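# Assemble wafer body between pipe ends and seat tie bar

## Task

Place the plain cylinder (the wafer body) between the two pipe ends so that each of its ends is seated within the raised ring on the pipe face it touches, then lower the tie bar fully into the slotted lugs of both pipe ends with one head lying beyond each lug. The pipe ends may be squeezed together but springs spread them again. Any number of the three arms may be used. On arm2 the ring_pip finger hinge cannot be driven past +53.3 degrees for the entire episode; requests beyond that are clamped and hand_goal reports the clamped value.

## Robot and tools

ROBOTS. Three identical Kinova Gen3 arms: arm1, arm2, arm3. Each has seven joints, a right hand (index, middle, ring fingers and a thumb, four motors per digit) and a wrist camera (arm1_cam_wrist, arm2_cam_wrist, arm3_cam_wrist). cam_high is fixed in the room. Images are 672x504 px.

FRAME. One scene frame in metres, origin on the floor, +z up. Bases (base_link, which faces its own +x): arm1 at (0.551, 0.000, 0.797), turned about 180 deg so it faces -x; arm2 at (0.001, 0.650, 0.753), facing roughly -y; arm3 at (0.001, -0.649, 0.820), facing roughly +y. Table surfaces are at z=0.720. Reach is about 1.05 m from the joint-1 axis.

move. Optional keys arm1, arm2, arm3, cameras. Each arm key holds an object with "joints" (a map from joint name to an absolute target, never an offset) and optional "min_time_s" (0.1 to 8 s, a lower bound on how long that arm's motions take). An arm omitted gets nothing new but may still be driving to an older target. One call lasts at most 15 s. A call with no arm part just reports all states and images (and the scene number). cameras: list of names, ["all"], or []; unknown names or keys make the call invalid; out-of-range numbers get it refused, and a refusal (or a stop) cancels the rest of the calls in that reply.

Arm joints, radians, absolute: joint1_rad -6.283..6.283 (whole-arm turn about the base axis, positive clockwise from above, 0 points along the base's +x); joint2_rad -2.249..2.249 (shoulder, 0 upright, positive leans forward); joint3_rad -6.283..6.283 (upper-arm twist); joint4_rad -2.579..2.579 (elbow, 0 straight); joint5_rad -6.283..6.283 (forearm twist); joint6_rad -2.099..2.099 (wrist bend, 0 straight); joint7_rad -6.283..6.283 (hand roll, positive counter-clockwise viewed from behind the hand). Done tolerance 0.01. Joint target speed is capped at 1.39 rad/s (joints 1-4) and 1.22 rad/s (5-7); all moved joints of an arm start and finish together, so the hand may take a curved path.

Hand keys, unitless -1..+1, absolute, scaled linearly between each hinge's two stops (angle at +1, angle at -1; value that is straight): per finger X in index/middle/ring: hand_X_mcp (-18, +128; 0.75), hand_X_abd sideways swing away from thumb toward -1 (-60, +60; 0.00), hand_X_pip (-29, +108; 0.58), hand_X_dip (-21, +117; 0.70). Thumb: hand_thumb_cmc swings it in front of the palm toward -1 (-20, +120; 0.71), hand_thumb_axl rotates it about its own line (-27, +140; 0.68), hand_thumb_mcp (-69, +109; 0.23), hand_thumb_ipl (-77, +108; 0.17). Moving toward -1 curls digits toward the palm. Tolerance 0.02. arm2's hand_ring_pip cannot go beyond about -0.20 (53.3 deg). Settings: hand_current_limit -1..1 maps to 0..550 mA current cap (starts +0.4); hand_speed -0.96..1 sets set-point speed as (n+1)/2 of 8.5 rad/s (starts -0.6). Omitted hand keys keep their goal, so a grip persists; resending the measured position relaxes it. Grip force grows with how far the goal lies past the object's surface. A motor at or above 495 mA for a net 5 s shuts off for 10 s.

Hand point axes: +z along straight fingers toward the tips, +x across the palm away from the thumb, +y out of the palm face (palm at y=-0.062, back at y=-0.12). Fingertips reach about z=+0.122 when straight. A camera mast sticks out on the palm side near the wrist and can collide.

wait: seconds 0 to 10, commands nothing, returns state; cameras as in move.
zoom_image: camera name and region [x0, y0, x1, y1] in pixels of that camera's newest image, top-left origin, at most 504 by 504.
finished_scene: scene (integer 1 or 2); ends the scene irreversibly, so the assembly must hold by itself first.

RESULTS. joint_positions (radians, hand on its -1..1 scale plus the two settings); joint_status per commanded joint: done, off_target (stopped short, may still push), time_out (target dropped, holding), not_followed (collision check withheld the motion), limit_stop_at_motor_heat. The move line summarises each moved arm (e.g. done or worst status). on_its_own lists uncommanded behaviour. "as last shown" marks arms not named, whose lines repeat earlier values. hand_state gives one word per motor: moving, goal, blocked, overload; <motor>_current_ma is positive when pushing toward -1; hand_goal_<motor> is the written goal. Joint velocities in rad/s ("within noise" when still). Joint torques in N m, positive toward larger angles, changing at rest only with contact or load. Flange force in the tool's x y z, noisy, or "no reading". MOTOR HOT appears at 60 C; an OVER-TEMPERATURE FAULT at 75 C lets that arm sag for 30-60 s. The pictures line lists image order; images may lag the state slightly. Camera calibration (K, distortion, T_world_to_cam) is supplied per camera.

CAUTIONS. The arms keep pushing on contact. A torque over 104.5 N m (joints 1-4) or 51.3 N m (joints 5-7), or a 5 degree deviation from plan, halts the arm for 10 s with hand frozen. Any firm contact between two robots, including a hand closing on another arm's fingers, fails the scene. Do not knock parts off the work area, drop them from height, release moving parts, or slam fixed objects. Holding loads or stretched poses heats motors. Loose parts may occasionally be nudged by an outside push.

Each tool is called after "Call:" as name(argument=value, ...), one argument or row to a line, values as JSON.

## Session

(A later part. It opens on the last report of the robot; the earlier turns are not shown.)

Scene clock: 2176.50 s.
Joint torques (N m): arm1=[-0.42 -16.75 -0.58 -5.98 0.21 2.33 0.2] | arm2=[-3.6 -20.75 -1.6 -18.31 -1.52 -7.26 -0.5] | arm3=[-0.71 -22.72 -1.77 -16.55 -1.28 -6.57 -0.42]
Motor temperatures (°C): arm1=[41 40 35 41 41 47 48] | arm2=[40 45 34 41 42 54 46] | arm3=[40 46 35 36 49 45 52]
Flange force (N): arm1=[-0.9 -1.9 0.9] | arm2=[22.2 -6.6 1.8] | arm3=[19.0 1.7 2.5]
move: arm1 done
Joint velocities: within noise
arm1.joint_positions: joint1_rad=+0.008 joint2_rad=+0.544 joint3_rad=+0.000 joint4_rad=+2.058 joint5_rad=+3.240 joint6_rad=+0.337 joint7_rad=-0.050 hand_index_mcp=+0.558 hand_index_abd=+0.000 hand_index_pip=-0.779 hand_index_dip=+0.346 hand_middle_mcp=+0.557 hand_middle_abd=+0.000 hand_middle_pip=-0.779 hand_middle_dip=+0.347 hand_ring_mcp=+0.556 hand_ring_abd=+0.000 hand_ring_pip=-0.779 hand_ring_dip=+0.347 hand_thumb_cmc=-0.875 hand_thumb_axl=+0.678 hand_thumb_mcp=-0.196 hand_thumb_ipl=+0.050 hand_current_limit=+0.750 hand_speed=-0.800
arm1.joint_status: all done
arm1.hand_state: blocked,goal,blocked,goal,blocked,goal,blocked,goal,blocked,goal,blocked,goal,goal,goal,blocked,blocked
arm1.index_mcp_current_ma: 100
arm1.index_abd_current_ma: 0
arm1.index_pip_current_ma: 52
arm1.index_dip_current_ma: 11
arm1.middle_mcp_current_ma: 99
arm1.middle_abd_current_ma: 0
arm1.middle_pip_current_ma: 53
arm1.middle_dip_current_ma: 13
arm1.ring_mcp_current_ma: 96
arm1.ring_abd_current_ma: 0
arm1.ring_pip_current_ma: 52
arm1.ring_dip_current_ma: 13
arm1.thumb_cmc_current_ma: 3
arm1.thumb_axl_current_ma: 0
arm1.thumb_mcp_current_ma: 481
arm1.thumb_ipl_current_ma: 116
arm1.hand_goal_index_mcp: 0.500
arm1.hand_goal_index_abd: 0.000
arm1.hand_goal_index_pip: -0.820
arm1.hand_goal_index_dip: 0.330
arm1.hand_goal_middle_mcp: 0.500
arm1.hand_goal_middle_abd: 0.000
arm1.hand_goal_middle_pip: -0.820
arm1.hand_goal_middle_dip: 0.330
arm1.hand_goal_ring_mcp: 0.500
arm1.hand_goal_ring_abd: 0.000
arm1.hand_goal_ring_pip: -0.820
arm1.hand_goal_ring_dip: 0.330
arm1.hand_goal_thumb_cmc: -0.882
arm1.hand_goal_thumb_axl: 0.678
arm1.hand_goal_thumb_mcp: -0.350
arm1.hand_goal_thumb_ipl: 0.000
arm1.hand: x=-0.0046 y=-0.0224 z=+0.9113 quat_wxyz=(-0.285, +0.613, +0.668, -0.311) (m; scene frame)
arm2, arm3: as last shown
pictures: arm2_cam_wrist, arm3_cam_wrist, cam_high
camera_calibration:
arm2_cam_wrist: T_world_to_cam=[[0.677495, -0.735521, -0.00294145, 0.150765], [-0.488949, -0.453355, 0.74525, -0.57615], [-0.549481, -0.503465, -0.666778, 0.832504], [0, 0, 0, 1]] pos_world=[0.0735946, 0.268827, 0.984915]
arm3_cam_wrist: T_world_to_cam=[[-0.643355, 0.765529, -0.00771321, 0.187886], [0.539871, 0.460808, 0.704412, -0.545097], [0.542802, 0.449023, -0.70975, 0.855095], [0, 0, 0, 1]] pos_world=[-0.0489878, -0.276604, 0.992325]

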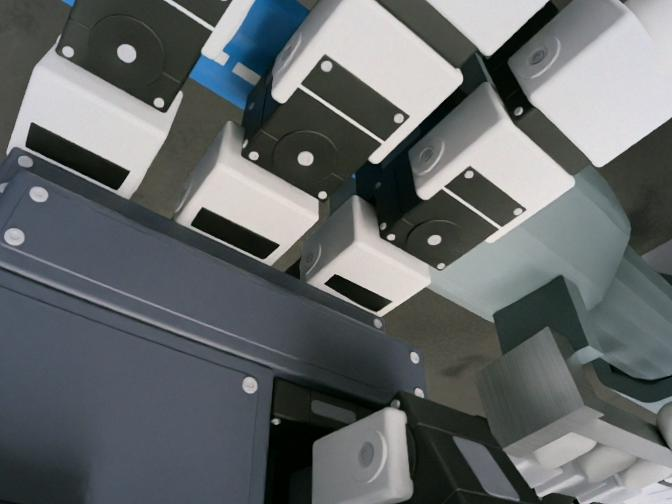

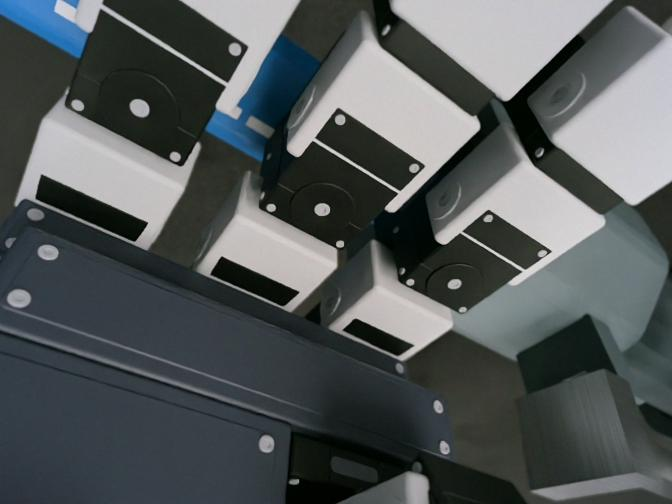

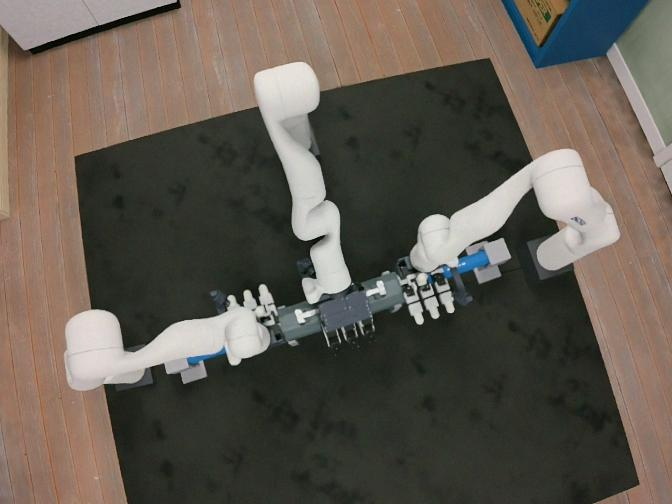

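Call:
move(
  arm1={"joints":{"joint1_rad":0.0116,"joint2_rad":0.5563,"joint3_rad":0,"joint4_rad":2.0671,"joint5_rad":3.2351,"joint6_rad":0.3585,"joint7_rad":-0.0414},"min_time_s":2},
  cameras=["cam_high","arm2_cam_wrist","arm3_cam_wrist"],
)

Call:
zoom_image(
  camera="cam_high",
  region=[285, 285, 335, 335],
)

Call:
zoom_image(
  camera="cam_high",
  region=[355, 265, 405, 315],
)

Call:
zoom_image(
  camera="arm2_cam_wrist",
  region=[440, 220, 672, 460],
)

Call:
zoom_image(
  camera="arm3_cam_wrist",
  region=[440, 250, 672, 490],
)

Scene clock: 2256.17 s.
Joint torques (N m): arm1=[1.37 -15.72 1.46 -5.32 0.14 1.94 0.61] | arm2=[-3.59 -20.78 -1.61 -18.29 -1.55 -7.27 -0.51] | arm3=[-0.81 -22.58 -1.89 -16.37 -1.27 -6.53 -0.44]
Motor temperatures (°C): arm1=[41 40 35 41 41 47 48] | arm2=[40 45 34 41 42 54 46] | arm3=[40 46 35 36 49 45 52]
Flange force (N): arm1=[-3.5 -3.5 -0.6] | arm2=[22.0 -6.6 1.9] | arm3=[18.7 1.4 2.2]
move: arm1 done
Joint velocities: within noise
arm1.joint_positions: joint1_rad=+0.012 joint2_rad=+0.556 joint3_rad=+0.000 joint4_rad=+2.067 joint5_rad=+3.235 joint6_rad=+0.358 joint7_rad=-0.041 hand_index_mcp=+0.558 hand_index_abd=-0.004 hand_index_pip=-0.780 hand_index_dip=+0.339 hand_middle_mcp=+0.556 hand_middle_abd=+0.000 hand_middle_pip=-0.781 hand_middle_dip=+0.346 hand_ring_mcp=+0.552 hand_ring_abd=+0.000 hand_ring_pip=-0.785 hand_ring_dip=+0.345 hand_thumb_cmc=-0.870 hand_thumb_axl=+0.682 hand_thumb_mcp=-0.196 hand_thumb_ipl=+0.050 hand_current_limit=+0.750 hand_speed=-0.800
arm1.joint_status: all done
arm1.hand_state: blocked,goal,blocked,goal,blocked,goal,blocked,goal,blocked,goal,blocked,goal,goal,goal,blocked,blocked
arm1.index_mcp_current_ma: 100
arm1.index_abd_current_ma: -1
arm1.index_pip_current_ma: 50
arm1.index_dip_current_ma: 4
arm1.middle_mcp_current_ma: 95
arm1.middle_abd_current_ma: 0
arm1.middle_pip_current_ma: 48
arm1.middle_dip_current_ma: 11
arm1.ring_mcp_current_ma: 84
arm1.ring_abd_current_ma: 0
arm1.ring_pip_current_ma: 40
arm1.ring_dip_current_ma: 10
arm1.thumb_cmc_current_ma: 7
arm1.thumb_axl_current_ma: 2
arm1.thumb_mcp_current_ma: 481
arm1.thumb_ipl_current_ma: 116
arm1.hand_goal_index_mcp: 0.500
arm1.hand_goal_index_abd: 0.000
arm1.hand_goal_index_pip: -0.820
arm1.hand_goal_index_dip: 0.330
arm1.hand_goal_middle_mcp: 0.500
arm1.hand_goal_middle_abd: 0.000
arm1.hand_goal_middle_pip: -0.820
arm1.hand_goal_middle_dip: 0.330
arm1.hand_goal_ring_mcp: 0.500
arm1.hand_goal_ring_abd: 0.000
arm1.hand_goal_ring_pip: -0.820
arm1.hand_goal_ring_dip: 0.330
arm1.hand_goal_thumb_cmc: -0.882
arm1.hand_goal_thumb_axl: 0.678
arm1.hand_goal_thumb_mcp: -0.350
arm1.hand_goal_thumb_ipl: 0.000
arm1.hand: x=-0.0031 y=-0.0205 z=+0.9053 quat_wxyz=(-0.286, +0.613, +0.668, -0.310) (m; scene frame)
arm2.joint_positions: joint1_rad=+0.024 joint2_rad=+0.531 joint3_rad=+0.000 joint4_rad=+1.870 joint5_rad=+0.000 joint6_rad=+0.740 joint7_rad=+1.659 hand_index_mcp=-0.472 hand_index_abd=+0.000 hand_index_pip=+0.577 hand_index_dip=+0.696 hand_middle_mcp=-0.455 hand_middle_abd=+0.000 hand_middle_pip=+0.577 hand_middle_dip=+0.696 hand_ring_mcp=-0.459 hand_ring_abd=+0.000 hand_ring_pip=+0.577 hand_ring_dip=+0.696 hand_thumb_cmc=-0.567 hand_thumb_axl=+0.677 hand_thumb_mcp=+0.947 hand_thumb_ipl=+0.598 hand_current_limit=+0.400 hand_speed=-0.600
arm2.joint_status: not commanded
arm2.hand_state: goal,goal,goal,goal,blocked,goal,goal,goal,goal,goal,goal,goal,goal,goal,goal,goal
arm2.index_mcp_current_ma: 6
arm2.index_abd_current_ma: 0
arm2.index_pip_current_ma: 0
arm2.index_dip_current_ma: 0
arm2.middle_mcp_current_ma: 41
arm2.middle_abd_current_ma: 0
arm2.middle_pip_current_ma: 0
arm2.middle_dip_current_ma: 0
arm2.ring_mcp_current_ma: 33
arm2.ring_abd_current_ma: 0
arm2.ring_pip_current_ma: 0
arm2.ring_dip_current_ma: 0
arm2.thumb_cmc_current_ma: 2
arm2.thumb_axl_current_ma: 0
arm2.thumb_mcp_current_ma: -3
arm2.thumb_ipl_current_ma: -1
arm2.hand_goal_index_mcp: -0.478
arm2.hand_goal_index_abd: 0.000
arm2.hand_goal_index_pip: 0.576
arm2.hand_goal_index_dip: 0.696
arm2.hand_goal_middle_mcp: -0.478
arm2.hand_goal_middle_abd: 0.000
arm2.hand_goal_middle_pip: 0.576
arm2.hand_goal_middle_dip: 0.696
arm2.hand_goal_ring_mcp: -0.478
arm2.hand_goal_ring_abd: 0.000
arm2.hand_goal_ring_pip: 0.576
arm2.hand_goal_ring_dip: 0.696
arm2.hand_goal_thumb_cmc: -0.570
arm2.hand_goal_thumb_axl: 0.678
arm2.hand_goal_thumb_mcp: 0.950
arm2.hand_goal_thumb_ipl: 0.600
arm2.hand: x=+0.0565 y=+0.2095 z=+0.8674 quat_wxyz=(-0.001, +0.681, +0.733, -0.002) (m; scene frame)
arm3.joint_positions: joint1_rad=+0.098 joint2_rad=+0.656 joint3_rad=+0.000 joint4_rad=+1.925 joint5_rad=+0.000 joint6_rad=+0.561 joint7_rad=+1.720 hand_index_mcp=-0.465 hand_index_abd=+0.000 hand_index_pip=+0.577 hand_index_dip=+0.696 hand_middle_mcp=-0.457 hand_middle_abd=+0.000 hand_middle_pip=+0.577 hand_middle_dip=+0.696 hand_ring_mcp=-0.454 hand_ring_abd=+0.000 hand_ring_pip=+0.577 hand_ring_dip=+0.696 hand_thumb_cmc=-0.567 hand_thumb_axl=+0.677 hand_thumb_mcp=+0.947 hand_thumb_ipl=+0.598 hand_current_limit=+0.400 hand_speed=-0.600
arm3.joint_status: not commanded
arm3.hand_state: goal,goal,goal,goal,blocked,goal,goal,goal,blocked,goal,goal,goal,goal,goal,goal,goal
arm3.index_mcp_current_ma: 5
arm3.index_abd_current_ma: 0
arm3.index_pip_current_ma: 0
arm3.index_dip_current_ma: 0
arm3.middle_mcp_current_ma: 12
arm3.middle_abd_current_ma: 0
arm3.middle_pip_current_ma: 0
arm3.middle_dip_current_ma: 0
arm3.ring_mcp_current_ma: 14
arm3.ring_abd_current_ma: 0
arm3.ring_pip_current_ma: 0
arm3.ring_dip_current_ma: 0
arm3.thumb_cmc_current_ma: 0
arm3.thumb_axl_current_ma: 0
arm3.thumb_mcp_current_ma: 0
arm3.thumb_ipl_current_ma: 0
arm3.hand_goal_index_mcp: -0.478
arm3.hand_goal_index_abd: 0.000
arm3.hand_goal_index_pip: 0.576
arm3.hand_goal_index_dip: 0.696
arm3.hand_goal_middle_mcp: -0.478
arm3.hand_goal_middle_abd: 0.000
arm3.hand_goal_middle_pip: 0.576
arm3.hand_goal_middle_dip: 0.696
arm3.hand_goal_ring_mcp: -0.478
arm3.hand_goal_ring_abd: 0.000
arm3.hand_goal_ring_pip: 0.576
arm3.hand_goal_ring_dip: 0.696
arm3.hand_goal_thumb_cmc: -0.570
arm3.hand_goal_thumb_axl: 0.678
arm3.hand_goal_thumb_mcp: 0.950
arm3.hand_goal_thumb_ipl: 0.600
arm3.hand: x=-0.0284 y=-0.2116 z=+0.8719 quat_wxyz=(-0.001, -0.733, +0.681, +0.004) (m; scene frame)
pictures: arm2_cam_wrist, arm3_cam_wrist, cam_high
camera_calibration:
arm2_cam_wrist: T_world_to_cam=[[0.677495, -0.735521, -0.00294145, 0.150765], [-0.488949, -0.453355, 0.74525, -0.57615], [-0.549481, -0.503465, -0.666778, 0.832504], [0, 0, 0, 1]] pos_world=[0.0735946, 0.268827, 0.984915]
arm3_cam_wrist: T_world_to_cam=[[-0.643355, 0.765529, -0.00771321, 0.187886], [0.539871, 0.460808, 0.704412, -0.545097], [0.542802, 0.449023, -0.70975, 0.855095], [0, 0, 0, 1]] pos_world=[-0.0489878, -0.276604, 0.992325]

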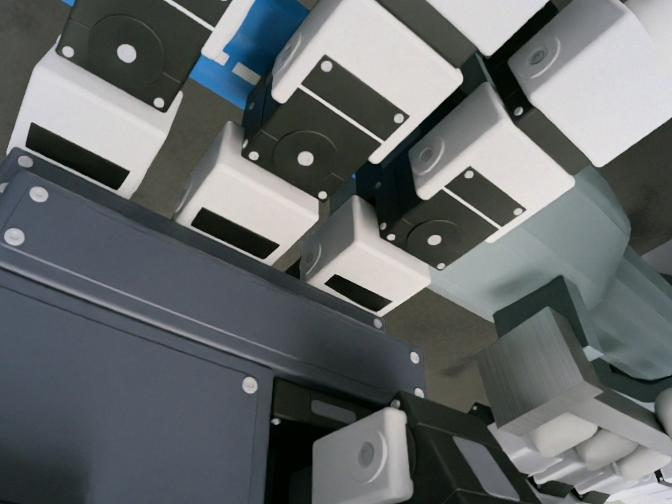

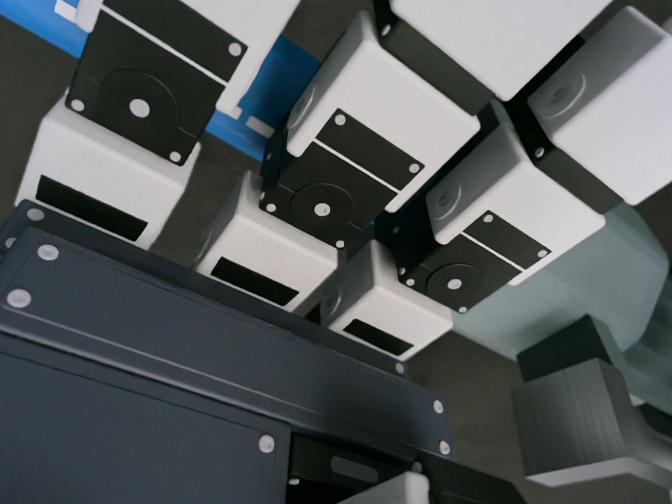

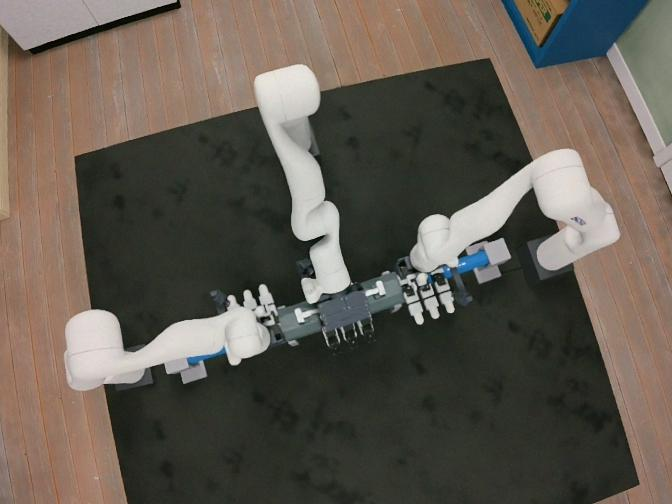

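Scaled by 10.080.

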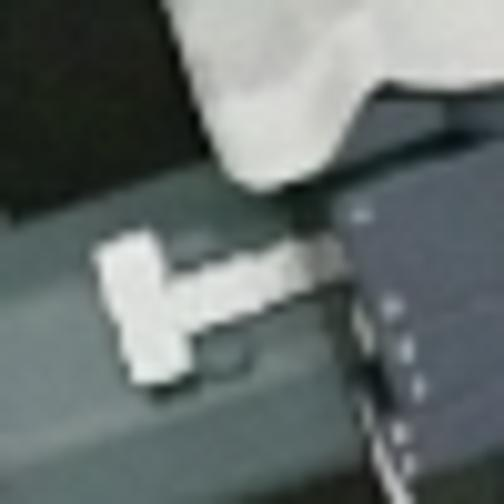

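Scaled by 10.080.

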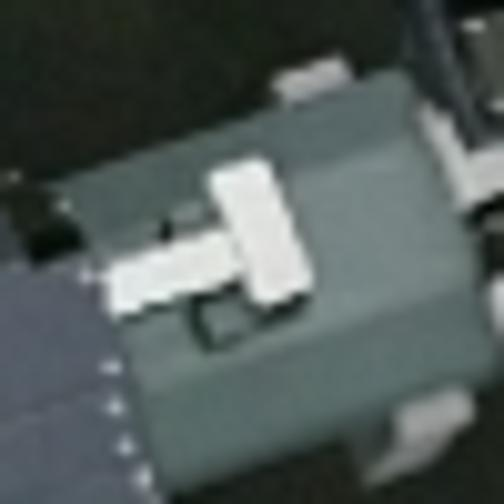

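Scaled by 2.100.

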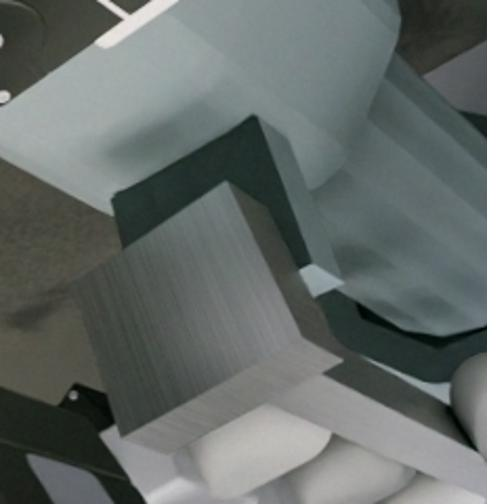

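Scaled by 2.100.

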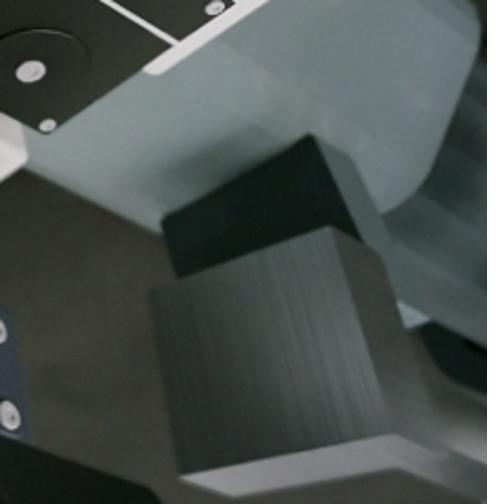

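Call:
zoom_image(
  camera="cam_high",
  region=[362, 278, 390, 306],
)

Call:
zoom_image(
  camera="cam_high",
  region=[292, 300, 320, 328],
)

Scaled by 18.000.

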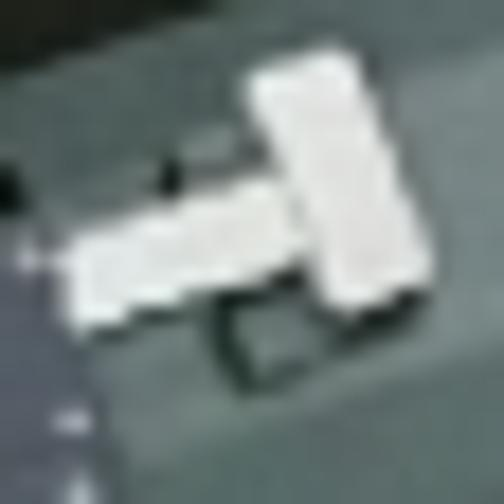

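Scaled by 18.000.

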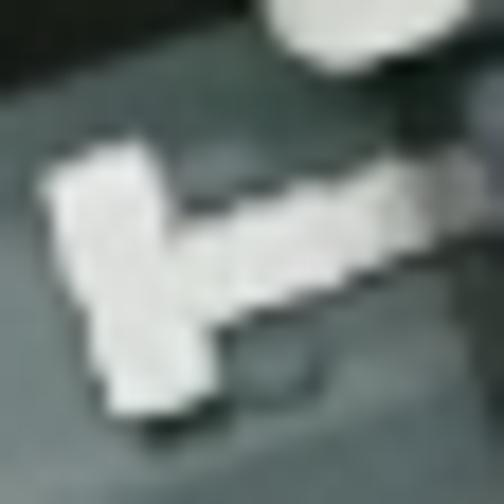

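Call:
move(
  arm1={"joints":{"joint1_rad":0.0116,"joint2_rad":0.5848,"joint3_rad":0,"joint4_rad":2.0753,"joint5_rad":3.227,"joint6_rad":0.3952,"joint7_rad":-0.0327},"min_time_s":3},
  cameras=["cam_high","arm2_cam_wrist","arm3_cam_wrist"],
)

Call:
zoom_image(
  camera="cam_high",
  region=[362, 278, 390, 306],
)

Call:
zoom_image(
  camera="cam_high",
  region=[292, 300, 320, 328],
)

Call:
zoom_image(
  camera="arm2_cam_wrist",
  region=[440, 220, 672, 460],
)

Call:
zoom_image(
  camera="arm3_cam_wrist",
  region=[440, 250, 672, 490],
)

Scene clock: 2334.60 s.
Joint torques (N m): arm1=[-0.34 -16.76 -0.54 -5.42 0.17 2.27 0.22] | arm2=[-3.61 -20.76 -1.66 -18.27 -1.56 -7.24 -0.51] | arm3=[-0.7 -22.79 -1.8 -16.57 -1.23 -6.6 -0.51]
Motor temperatures (°C): arm1=[41 39 35 41 41 47 48] | arm2=[40 45 34 42 42 54 46] | arm3=[40 46 35 36 49 45 52]
Flange force (N): arm1=[-0.8 -2.3 0.7] | arm2=[22.0 -6.7 1.9] | arm3=[18.9 1.6 2.5]
move: arm1 done
Joint velocities: within noise
arm1.joint_positions: joint1_rad=+0.012 joint2_rad=+0.585 joint3_rad=+0.000 joint4_rad=+2.075 joint5_rad=+3.227 joint6_rad=+0.395 joint7_rad=-0.033 hand_index_mcp=+0.558 hand_index_abd=-0.004 hand_index_pip=-0.780 hand_index_dip=+0.340 hand_middle_mcp=+0.556 hand_middle_abd=+0.000 hand_middle_pip=-0.783 hand_middle_dip=+0.344 hand_ring_mcp=+0.552 hand_ring_abd=+0.000 hand_ring_pip=-0.791 hand_ring_dip=+0.340 hand_thumb_cmc=-0.869 hand_thumb_axl=+0.683 hand_thumb_mcp=-0.196 hand_thumb_ipl=+0.050 hand_current_limit=+0.750 hand_speed=-0.800
arm1.joint_status: all done
arm1.hand_state: blocked,goal,blocked,goal,blocked,goal,blocked,goal,blocked,goal,blocked,goal,goal,goal,blocked,blocked
arm1.index_mcp_current_ma: 100
arm1.index_abd_current_ma: -1
arm1.index_pip_current_ma: 50
arm1.index_dip_current_ma: 5
arm1.middle_mcp_current_ma: 95
arm1.middle_abd_current_ma: 0
arm1.middle_pip_current_ma: 44
arm1.middle_dip_current_ma: 9
arm1.ring_mcp_current_ma: 84
arm1.ring_abd_current_ma: 0
arm1.ring_pip_current_ma: 30
arm1.ring_dip_current_ma: 5
arm1.thumb_cmc_current_ma: 8
arm1.thumb_axl_current_ma: 2
arm1.thumb_mcp_current_ma: 481
arm1.thumb_ipl_current_ma: 116
arm1.hand_goal_index_mcp: 0.500
arm1.hand_goal_index_abd: 0.000
arm1.hand_goal_index_pip: -0.820
arm1.hand_goal_index_dip: 0.330
arm1.hand_goal_middle_mcp: 0.500
arm1.hand_goal_middle_abd: 0.000
arm1.hand_goal_middle_pip: -0.820
arm1.hand_goal_middle_dip: 0.330
arm1.hand_goal_ring_mcp: 0.500
arm1.hand_goal_ring_abd: 0.000
arm1.hand_goal_ring_pip: -0.820
arm1.hand_goal_ring_dip: 0.330
arm1.hand_goal_thumb_cmc: -0.882
arm1.hand_goal_thumb_axl: 0.678
arm1.hand_goal_thumb_mcp: -0.350
arm1.hand_goal_thumb_ipl: 0.000
arm1.hand: x=-0.0031 y=-0.0207 z=+0.8933 quat_wxyz=(-0.286, +0.613, +0.668, -0.310) (m; scene frame)
arm2, arm3: as last shown
pictures: arm2_cam_wrist, arm3_cam_wrist, cam_high
camera_calibration:
arm2_cam_wrist: T_world_to_cam=[[0.677495, -0.735521, -0.00294145, 0.150765], [-0.488949, -0.453355, 0.74525, -0.57615], [-0.549481, -0.503465, -0.666778, 0.832504], [0, 0, 0, 1]] pos_world=[0.0735946, 0.268827, 0.984915]
arm3_cam_wrist: T_world_to_cam=[[-0.643355, 0.765529, -0.00771321, 0.187886], [0.539871, 0.460808, 0.704412, -0.545097], [0.542802, 0.449023, -0.70975, 0.855095], [0, 0, 0, 1]] pos_world=[-0.0489878, -0.276604, 0.992325]

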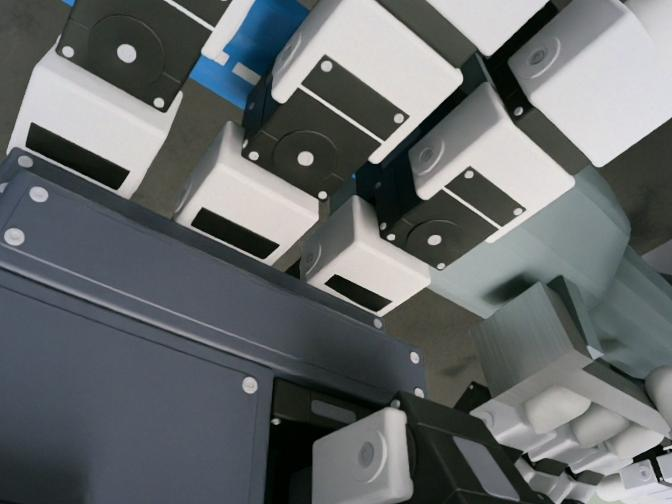

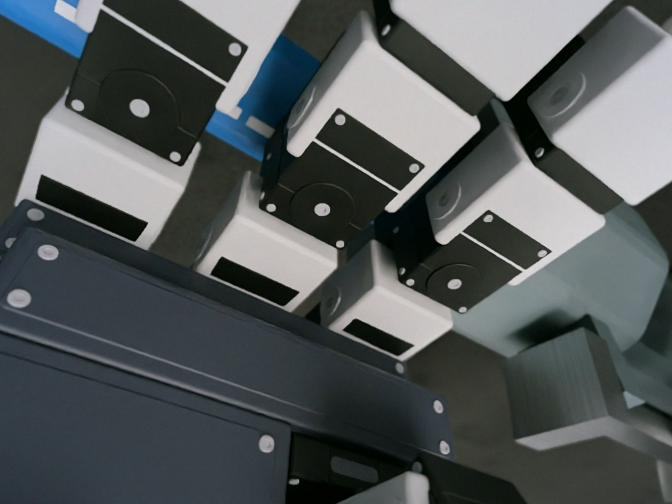

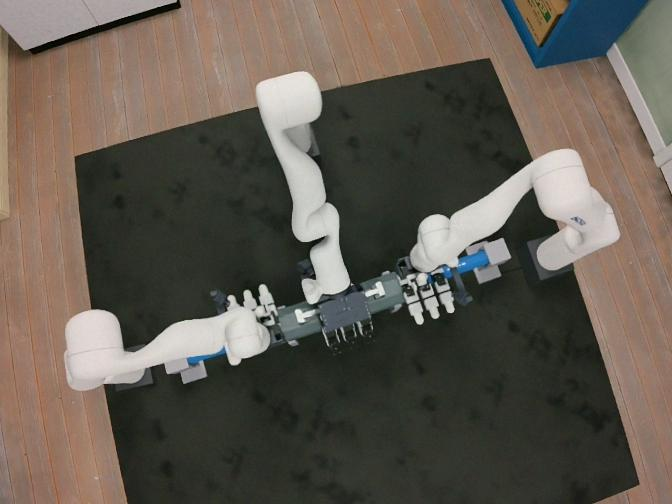

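Scaled by 18.000.

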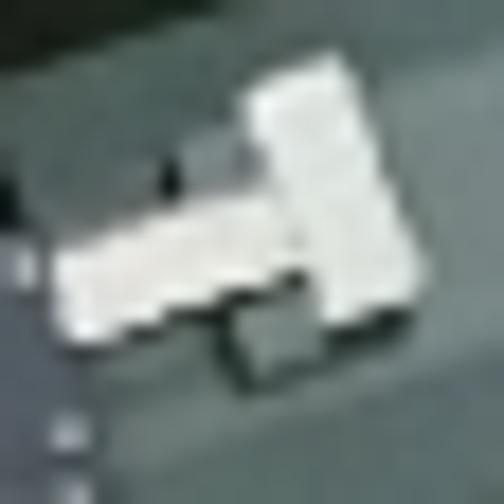

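Scaled by 18.000.

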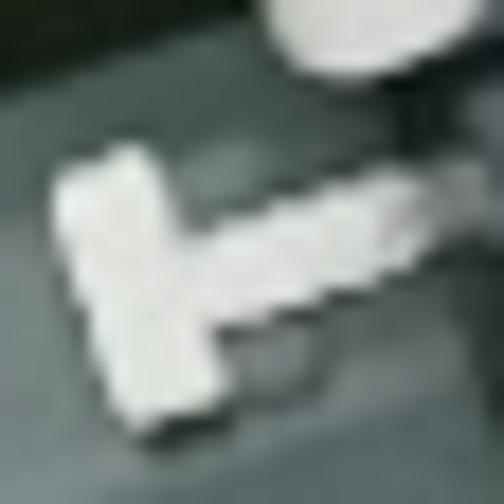

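Scaled by 2.100.

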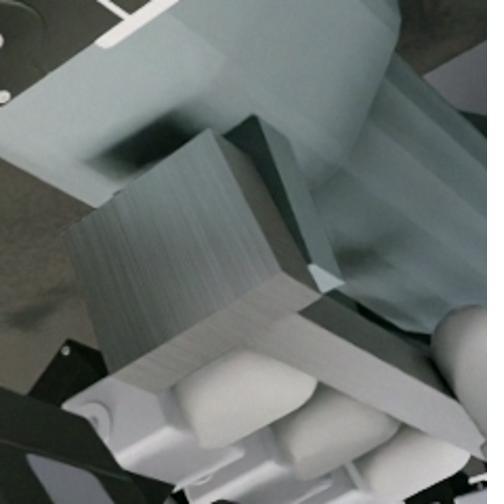

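Scaled by 2.100.

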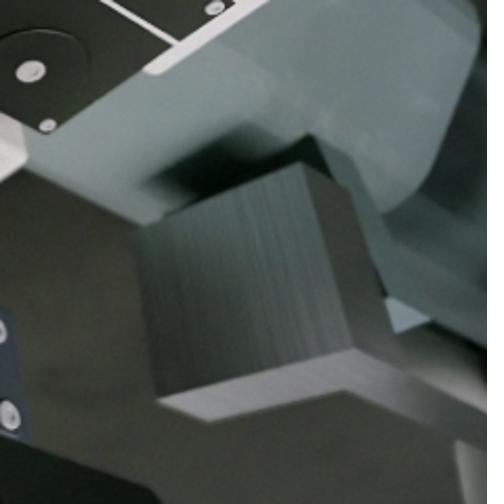

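Call:
move(
  arm1={"joints":{"joint1_rad":0.0118,"joint2_rad":0.5994,"joint3_rad":0,"joint4_rad":2.0787,"joint5_rad":3.2235,"joint6_rad":0.4132,"joint7_rad":-0.0286},"min_time_s":3},
  cameras=["cam_high","arm2_cam_wrist","arm3_cam_wrist"],
)

Call:
zoom_image(
  camera="cam_high",
  region=[362, 278, 390, 306],
)

Call:
zoom_image(
  camera="cam_high",
  region=[292, 300, 320, 328],
)

Call:
zoom_image(
  camera="arm2_cam_wrist",
  region=[440, 220, 672, 460],
)

Call:
zoom_image(
  camera="arm3_cam_wrist",
  region=[440, 250, 672, 490],
)

Scene clock: 2354.47 s.
Joint torques (N m): arm1=[0.29 -12.06 0.11 -1.72 0.14 0.36 0.37] | arm2=[-3.58 -20.73 -1.59 -18.15 -1.53 -7.17 -0.5] | arm3=[-0.94 -22.61 -1.96 -16.41 -1.29 -6.53 -0.42]
Motor temperatures (°C): arm1=[41 39 35 41 41 47 48] | arm2=[40 45 34 42 42 54 46] | arm3=[40 46 35 36 49 45 52]
Flange force (N): arm1=[-1.4 -9.8 -3.0] | arm2=[21.8 -6.6 1.9] | arm3=[18.8 1.1 2.2]
move: arm1 done
Joint velocities: within noise
arm1.joint_positions: joint1_rad=+0.012 joint2_rad=+0.599 joint3_rad=+0.000 joint4_rad=+2.079 joint5_rad=+3.224 joint6_rad=+0.413 joint7_rad=-0.029 hand_index_mcp=+0.558 hand_index_abd=-0.004 hand_index_pip=-0.807 hand_index_dip=+0.327 hand_middle_mcp=+0.555 hand_middle_abd=+0.000 hand_middle_pip=-0.810 hand_middle_dip=+0.328 hand_ring_mcp=+0.552 hand_ring_abd=+0.000 hand_ring_pip=-0.818 hand_ring_dip=+0.324 hand_thumb_cmc=-0.868 hand_thumb_axl=+0.685 hand_thumb_mcp=-0.196 hand_thumb_ipl=+0.050 hand_current_limit=+0.750 hand_speed=-0.800
arm1.joint_status: all done
arm1.hand_state: blocked,goal,goal,goal,blocked,goal,goal,goal,blocked,goal,goal,goal,goal,goal,blocked,blocked
arm1.index_mcp_current_ma: 100
arm1.index_abd_current_ma: -1
arm1.index_pip_current_ma: 8
arm1.index_dip_current_ma: -1
arm1.middle_mcp_current_ma: 92
arm1.middle_abd_current_ma: 0
arm1.middle_pip_current_ma: 5
arm1.middle_dip_current_ma: 0
arm1.ring_mcp_current_ma: 84
arm1.ring_abd_current_ma: 0
arm1.ring_pip_current_ma: 0
arm1.ring_dip_current_ma: -2
arm1.thumb_cmc_current_ma: 10
arm1.thumb_axl_current_ma: 4
arm1.thumb_mcp_current_ma: 481
arm1.thumb_ipl_current_ma: 116
arm1.hand_goal_index_mcp: 0.500
arm1.hand_goal_index_abd: 0.000
arm1.hand_goal_index_pip: -0.820
arm1.hand_goal_index_dip: 0.330
arm1.hand_goal_middle_mcp: 0.500
arm1.hand_goal_middle_abd: 0.000
arm1.hand_goal_middle_pip: -0.820
arm1.hand_goal_middle_dip: 0.330
arm1.hand_goal_ring_mcp: 0.500
arm1.hand_goal_ring_abd: 0.000
arm1.hand_goal_ring_pip: -0.820
arm1.hand_goal_ring_dip: 0.330
arm1.hand_goal_thumb_cmc: -0.882
arm1.hand_goal_thumb_axl: 0.678
arm1.hand_goal_thumb_mcp: -0.350
arm1.hand_goal_thumb_ipl: 0.000
arm1.on_its_own: hand_index_pip moved -0.027 to your old target -0.820; hand_middle_pip moved -0.027 to your old target -0.820; hand_ring_pip moved -0.028 to your old target -0.820
arm1.hand: x=-0.0031 y=-0.0206 z=+0.8873 quat_wxyz=(-0.286, +0.613, +0.668, -0.310) (m; scene frame)
arm2, arm3: as last shown
pictures: arm2_cam_wrist, arm3_cam_wrist, cam_high
camera_calibration:
arm2_cam_wrist: T_world_to_cam=[[0.677495, -0.735521, -0.00294145, 0.150765], [-0.488949, -0.453355, 0.74525, -0.57615], [-0.549481, -0.503465, -0.666778, 0.832504], [0, 0, 0, 1]] pos_world=[0.0735946, 0.268827, 0.984915]
arm3_cam_wrist: T_world_to_cam=[[-0.643355, 0.765529, -0.00771321, 0.187886], [0.539871, 0.460808, 0.704412, -0.545097], [0.542802, 0.449023, -0.70975, 0.855095], [0, 0, 0, 1]] pos_world=[-0.0489878, -0.276604, 0.992325]

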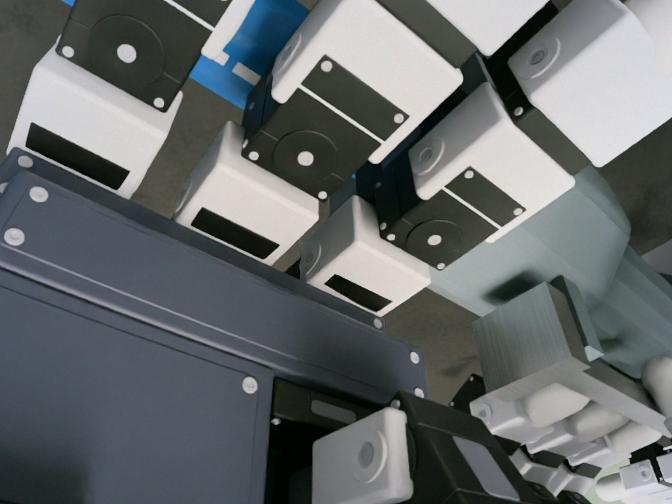

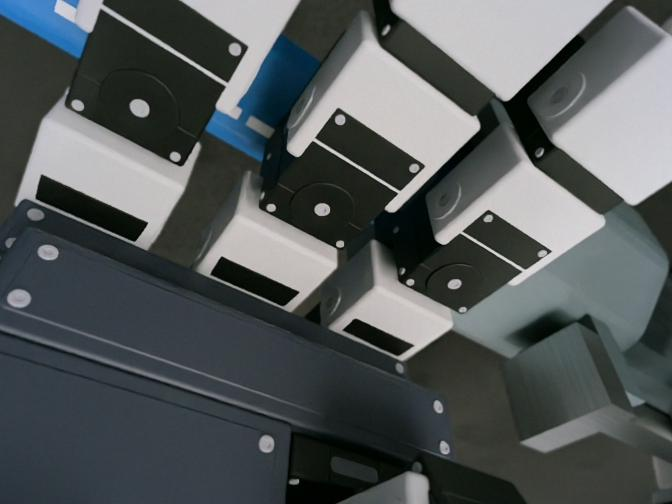

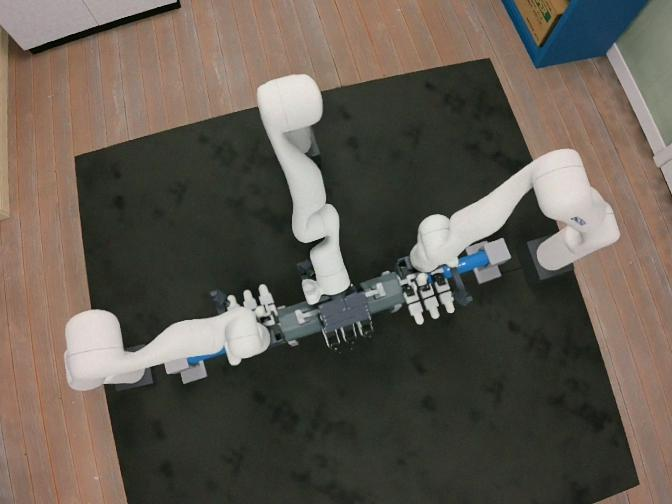

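Scaled by 18.000.

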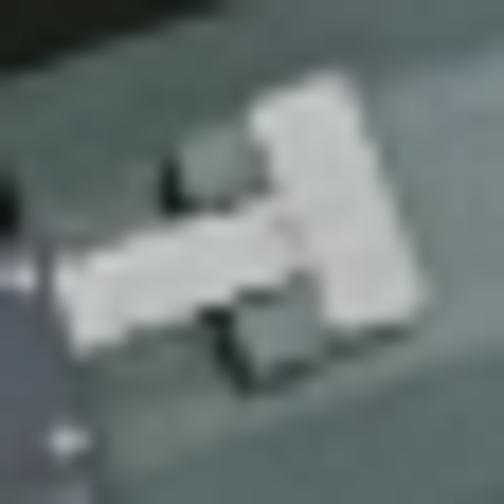

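Scaled by 18.000.

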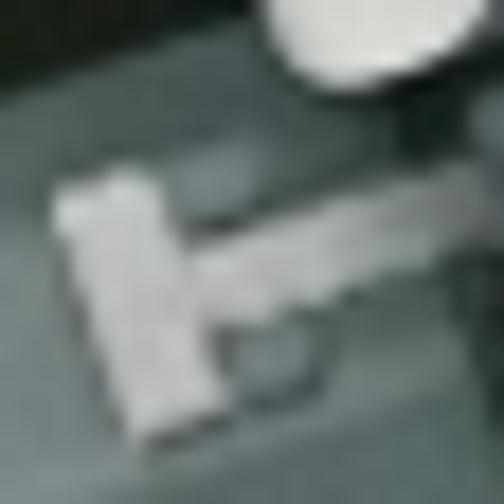

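Scaled by 2.100.

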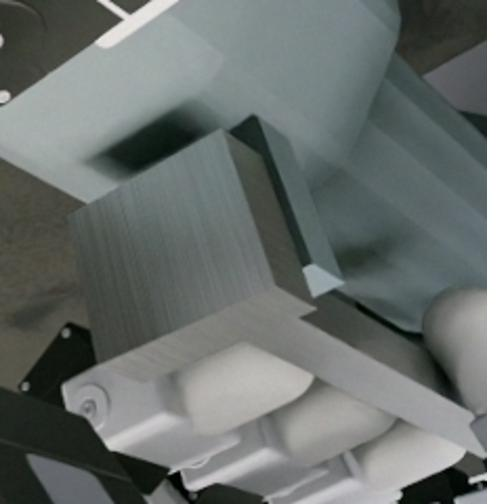

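Scaled by 2.100.

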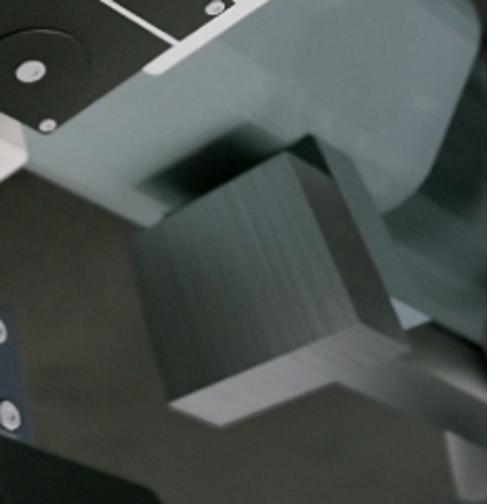

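Call:
zoom_image(
  camera="arm2_cam_wrist",
  region=[545, 320, 635, 410],
)

Call:
zoom_image(
  camera="arm3_cam_wrist",
  region=[590, 360, 672, 442],
)

Scaled by 5.600.

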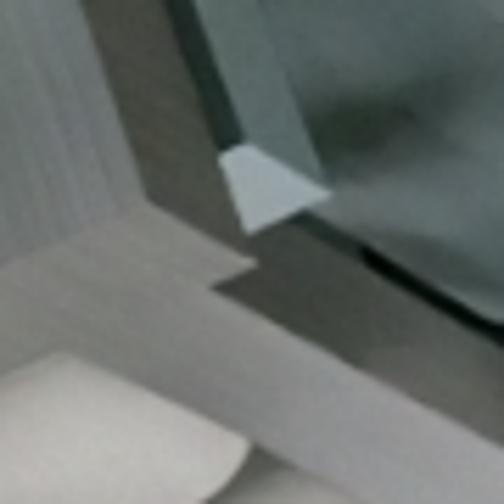

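Scaled by 6.146.

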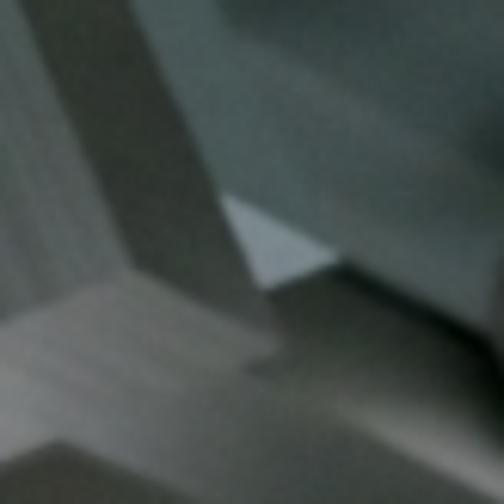

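Call:
move(
  arm1={"joints":{"hand_speed":-0.9,"hand_index_mcp":0.89,"hand_index_pip":-0.518,"hand_index_dip":-0.029,"hand_middle_mcp":0.89,"hand_middle_pip":-0.518,"hand_middle_dip":-0.029,"hand_ring_mcp":0.89,"hand_ring_pip":-0.518,"hand_ring_dip":-0.029,"hand_thumb_mcp":0.056,"hand_thumb_ipl":0.038}},
  cameras=["cam_high","arm2_cam_wrist","arm3_cam_wrist"],
)

Call:
zoom_image(
  camera="cam_high",
  region=[362, 278, 390, 306],
)

Call:
zoom_image(
  camera="cam_high",
  region=[292, 300, 320, 328],
)

Call:
zoom_image(
  camera="arm2_cam_wrist",
  region=[440, 220, 672, 460],
)

Call:
zoom_image(
  camera="arm3_cam_wrist",
  region=[440, 250, 672, 490],
)

Scene clock: 2545.87 s.
Joint torques (N m): arm1=[-0.35 -16.19 -0.56 -5.04 0.16 2.17 0.23] | arm2=[-3.56 -20.74 -1.62 -18.2 -1.53 -7.19 -0.49] | arm3=[-0.49 -22.8 -1.53 -16.6 -1.24 -6.59 -0.47]
Motor temperatures (°C): arm1=[41 39 35 41 41 46 48] | arm2=[40 45 34 42 42 55 46] | arm3=[40 46 35 36 49 45 52]
Flange force (N): arm1=[-0.7 -3.3 -0.4] | arm2=[21.9 -6.5 1.9] | arm3=[18.9 2.1 2.6]
move: arm1 done
Joint velocities: within noise
arm1.joint_positions: joint1_rad=+0.012 joint2_rad=+0.599 joint3_rad=+0.000 joint4_rad=+2.079 joint5_rad=+3.224 joint6_rad=+0.413 joint7_rad=-0.029 hand_index_mcp=+0.877 hand_index_abd=-0.003 hand_index_pip=-0.520 hand_index_dip=-0.025 hand_middle_mcp=+0.876 hand_middle_abd=+0.000 hand_middle_pip=-0.520 hand_middle_dip=-0.025 hand_ring_mcp=+0.876 hand_ring_abd=+0.000 hand_ring_pip=-0.520 hand_ring_dip=-0.025 hand_thumb_cmc=-0.876 hand_thumb_axl=+0.681 hand_thumb_mcp=+0.050 hand_thumb_ipl=+0.040 hand_current_limit=+0.750 hand_speed=-0.900
arm1.joint_status: all done
arm1.hand_state: goal,goal,goal,goal,goal,goal,goal,goal,goal,goal,goal,goal,goal,goal,goal,goal
arm1.index_mcp_current_ma: -9
arm1.index_abd_current_ma: -1
arm1.index_pip_current_ma: 0
arm1.index_dip_current_ma: 1
arm1.middle_mcp_current_ma: -10
arm1.middle_abd_current_ma: 0
arm1.middle_pip_current_ma: 0
arm1.middle_dip_current_ma: 1
arm1.ring_mcp_current_ma: -9
arm1.ring_abd_current_ma: 0
arm1.ring_pip_current_ma: 0
arm1.ring_dip_current_ma: 1
arm1.thumb_cmc_current_ma: 2
arm1.thumb_axl_current_ma: 1
arm1.thumb_mcp_current_ma: -3
arm1.thumb_ipl_current_ma: 0
arm1.hand_goal_index_mcp: 0.890
arm1.hand_goal_index_abd: 0.000
arm1.hand_goal_index_pip: -0.518
arm1.hand_goal_index_dip: -0.028
arm1.hand_goal_middle_mcp: 0.890
arm1.hand_goal_middle_abd: 0.000
arm1.hand_goal_middle_pip: -0.518
arm1.hand_goal_middle_dip: -0.028
arm1.hand_goal_ring_mcp: 0.890
arm1.hand_goal_ring_abd: 0.000
arm1.hand_goal_ring_pip: -0.518
arm1.hand_goal_ring_dip: -0.028
arm1.hand_goal_thumb_cmc: -0.882
arm1.hand_goal_thumb_axl: 0.678
arm1.hand_goal_thumb_mcp: 0.056
arm1.hand_goal_thumb_ipl: 0.038
arm1.hand: x=-0.0031 y=-0.0206 z=+0.8873 quat_wxyz=(-0.286, +0.613, +0.668, -0.310) (m; scene frame)
arm2, arm3: as last shown
pictures: arm2_cam_wrist, arm3_cam_wrist, cam_high
camera_calibration:
arm2_cam_wrist: T_world_to_cam=[[0.677495, -0.735521, -0.00294145, 0.150765], [-0.488949, -0.453355, 0.74525, -0.57615], [-0.549481, -0.503465, -0.666778, 0.832504], [0, 0, 0, 1]] pos_world=[0.0735946, 0.268827, 0.984915]
arm3_cam_wrist: T_world_to_cam=[[-0.643355, 0.765529, -0.00771321, 0.187886], [0.539871, 0.460808, 0.704412, -0.545097], [0.542802, 0.449023, -0.70975, 0.855095], [0, 0, 0, 1]] pos_world=[-0.0489878, -0.276604, 0.992325]

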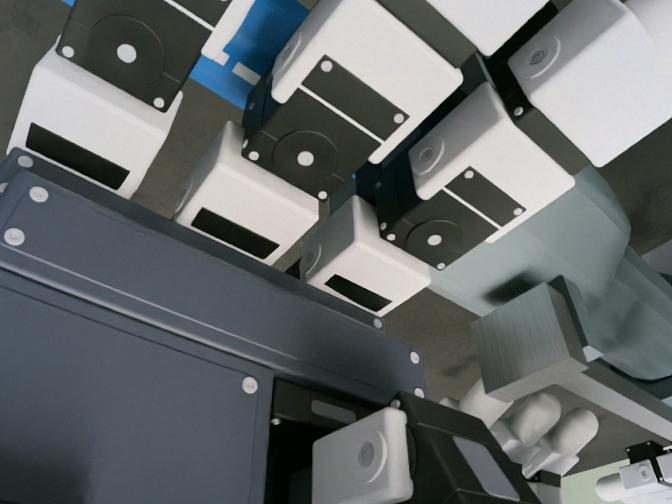

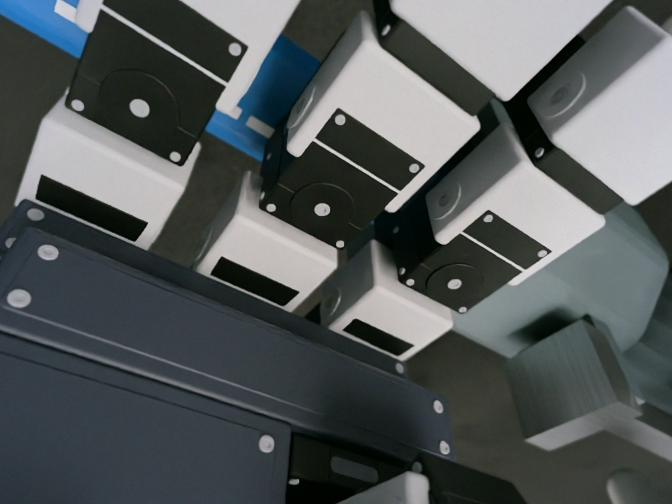

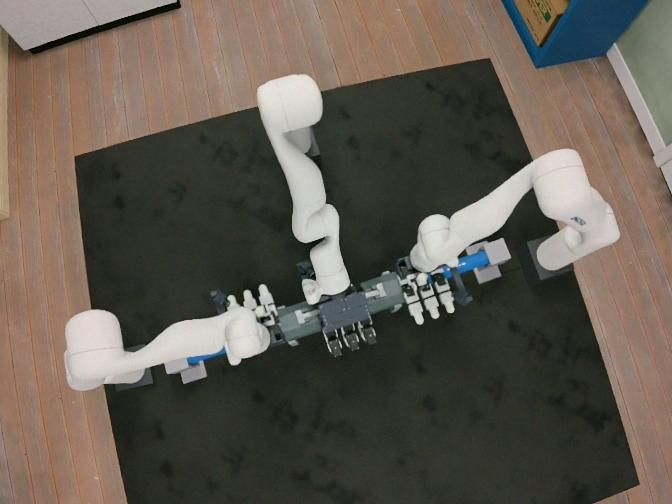

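Scaled by 18.000.

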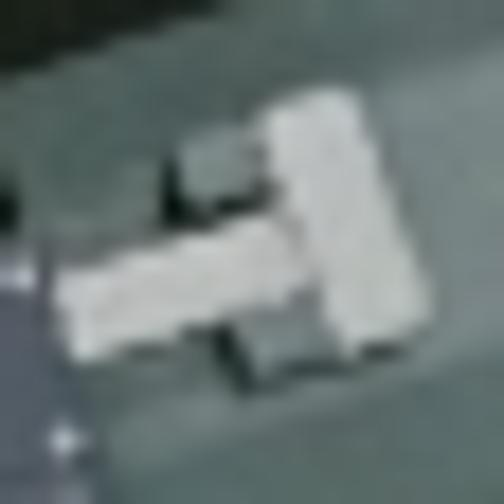

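Scaled by 18.000.

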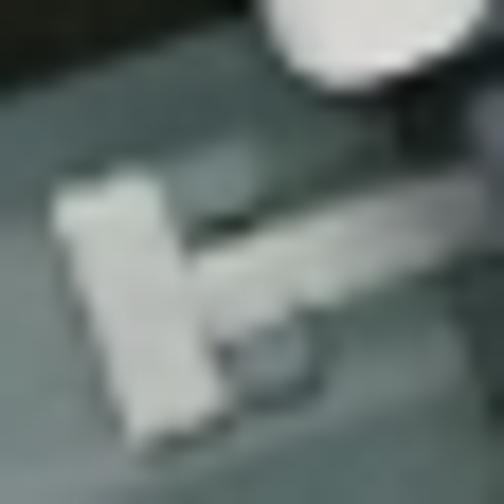

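Scaled by 2.100.

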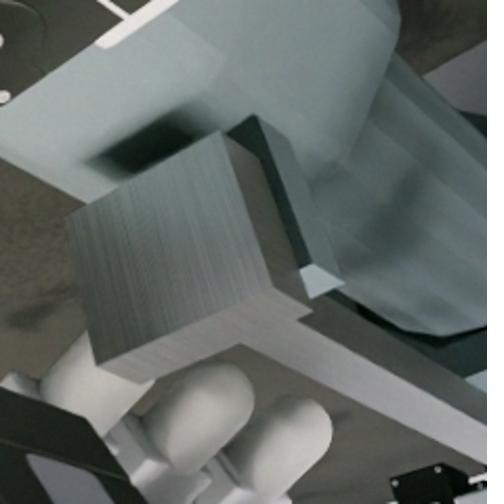

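Scaled by 2.100.

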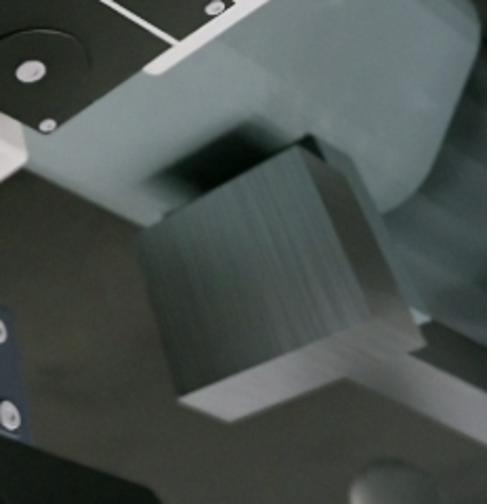

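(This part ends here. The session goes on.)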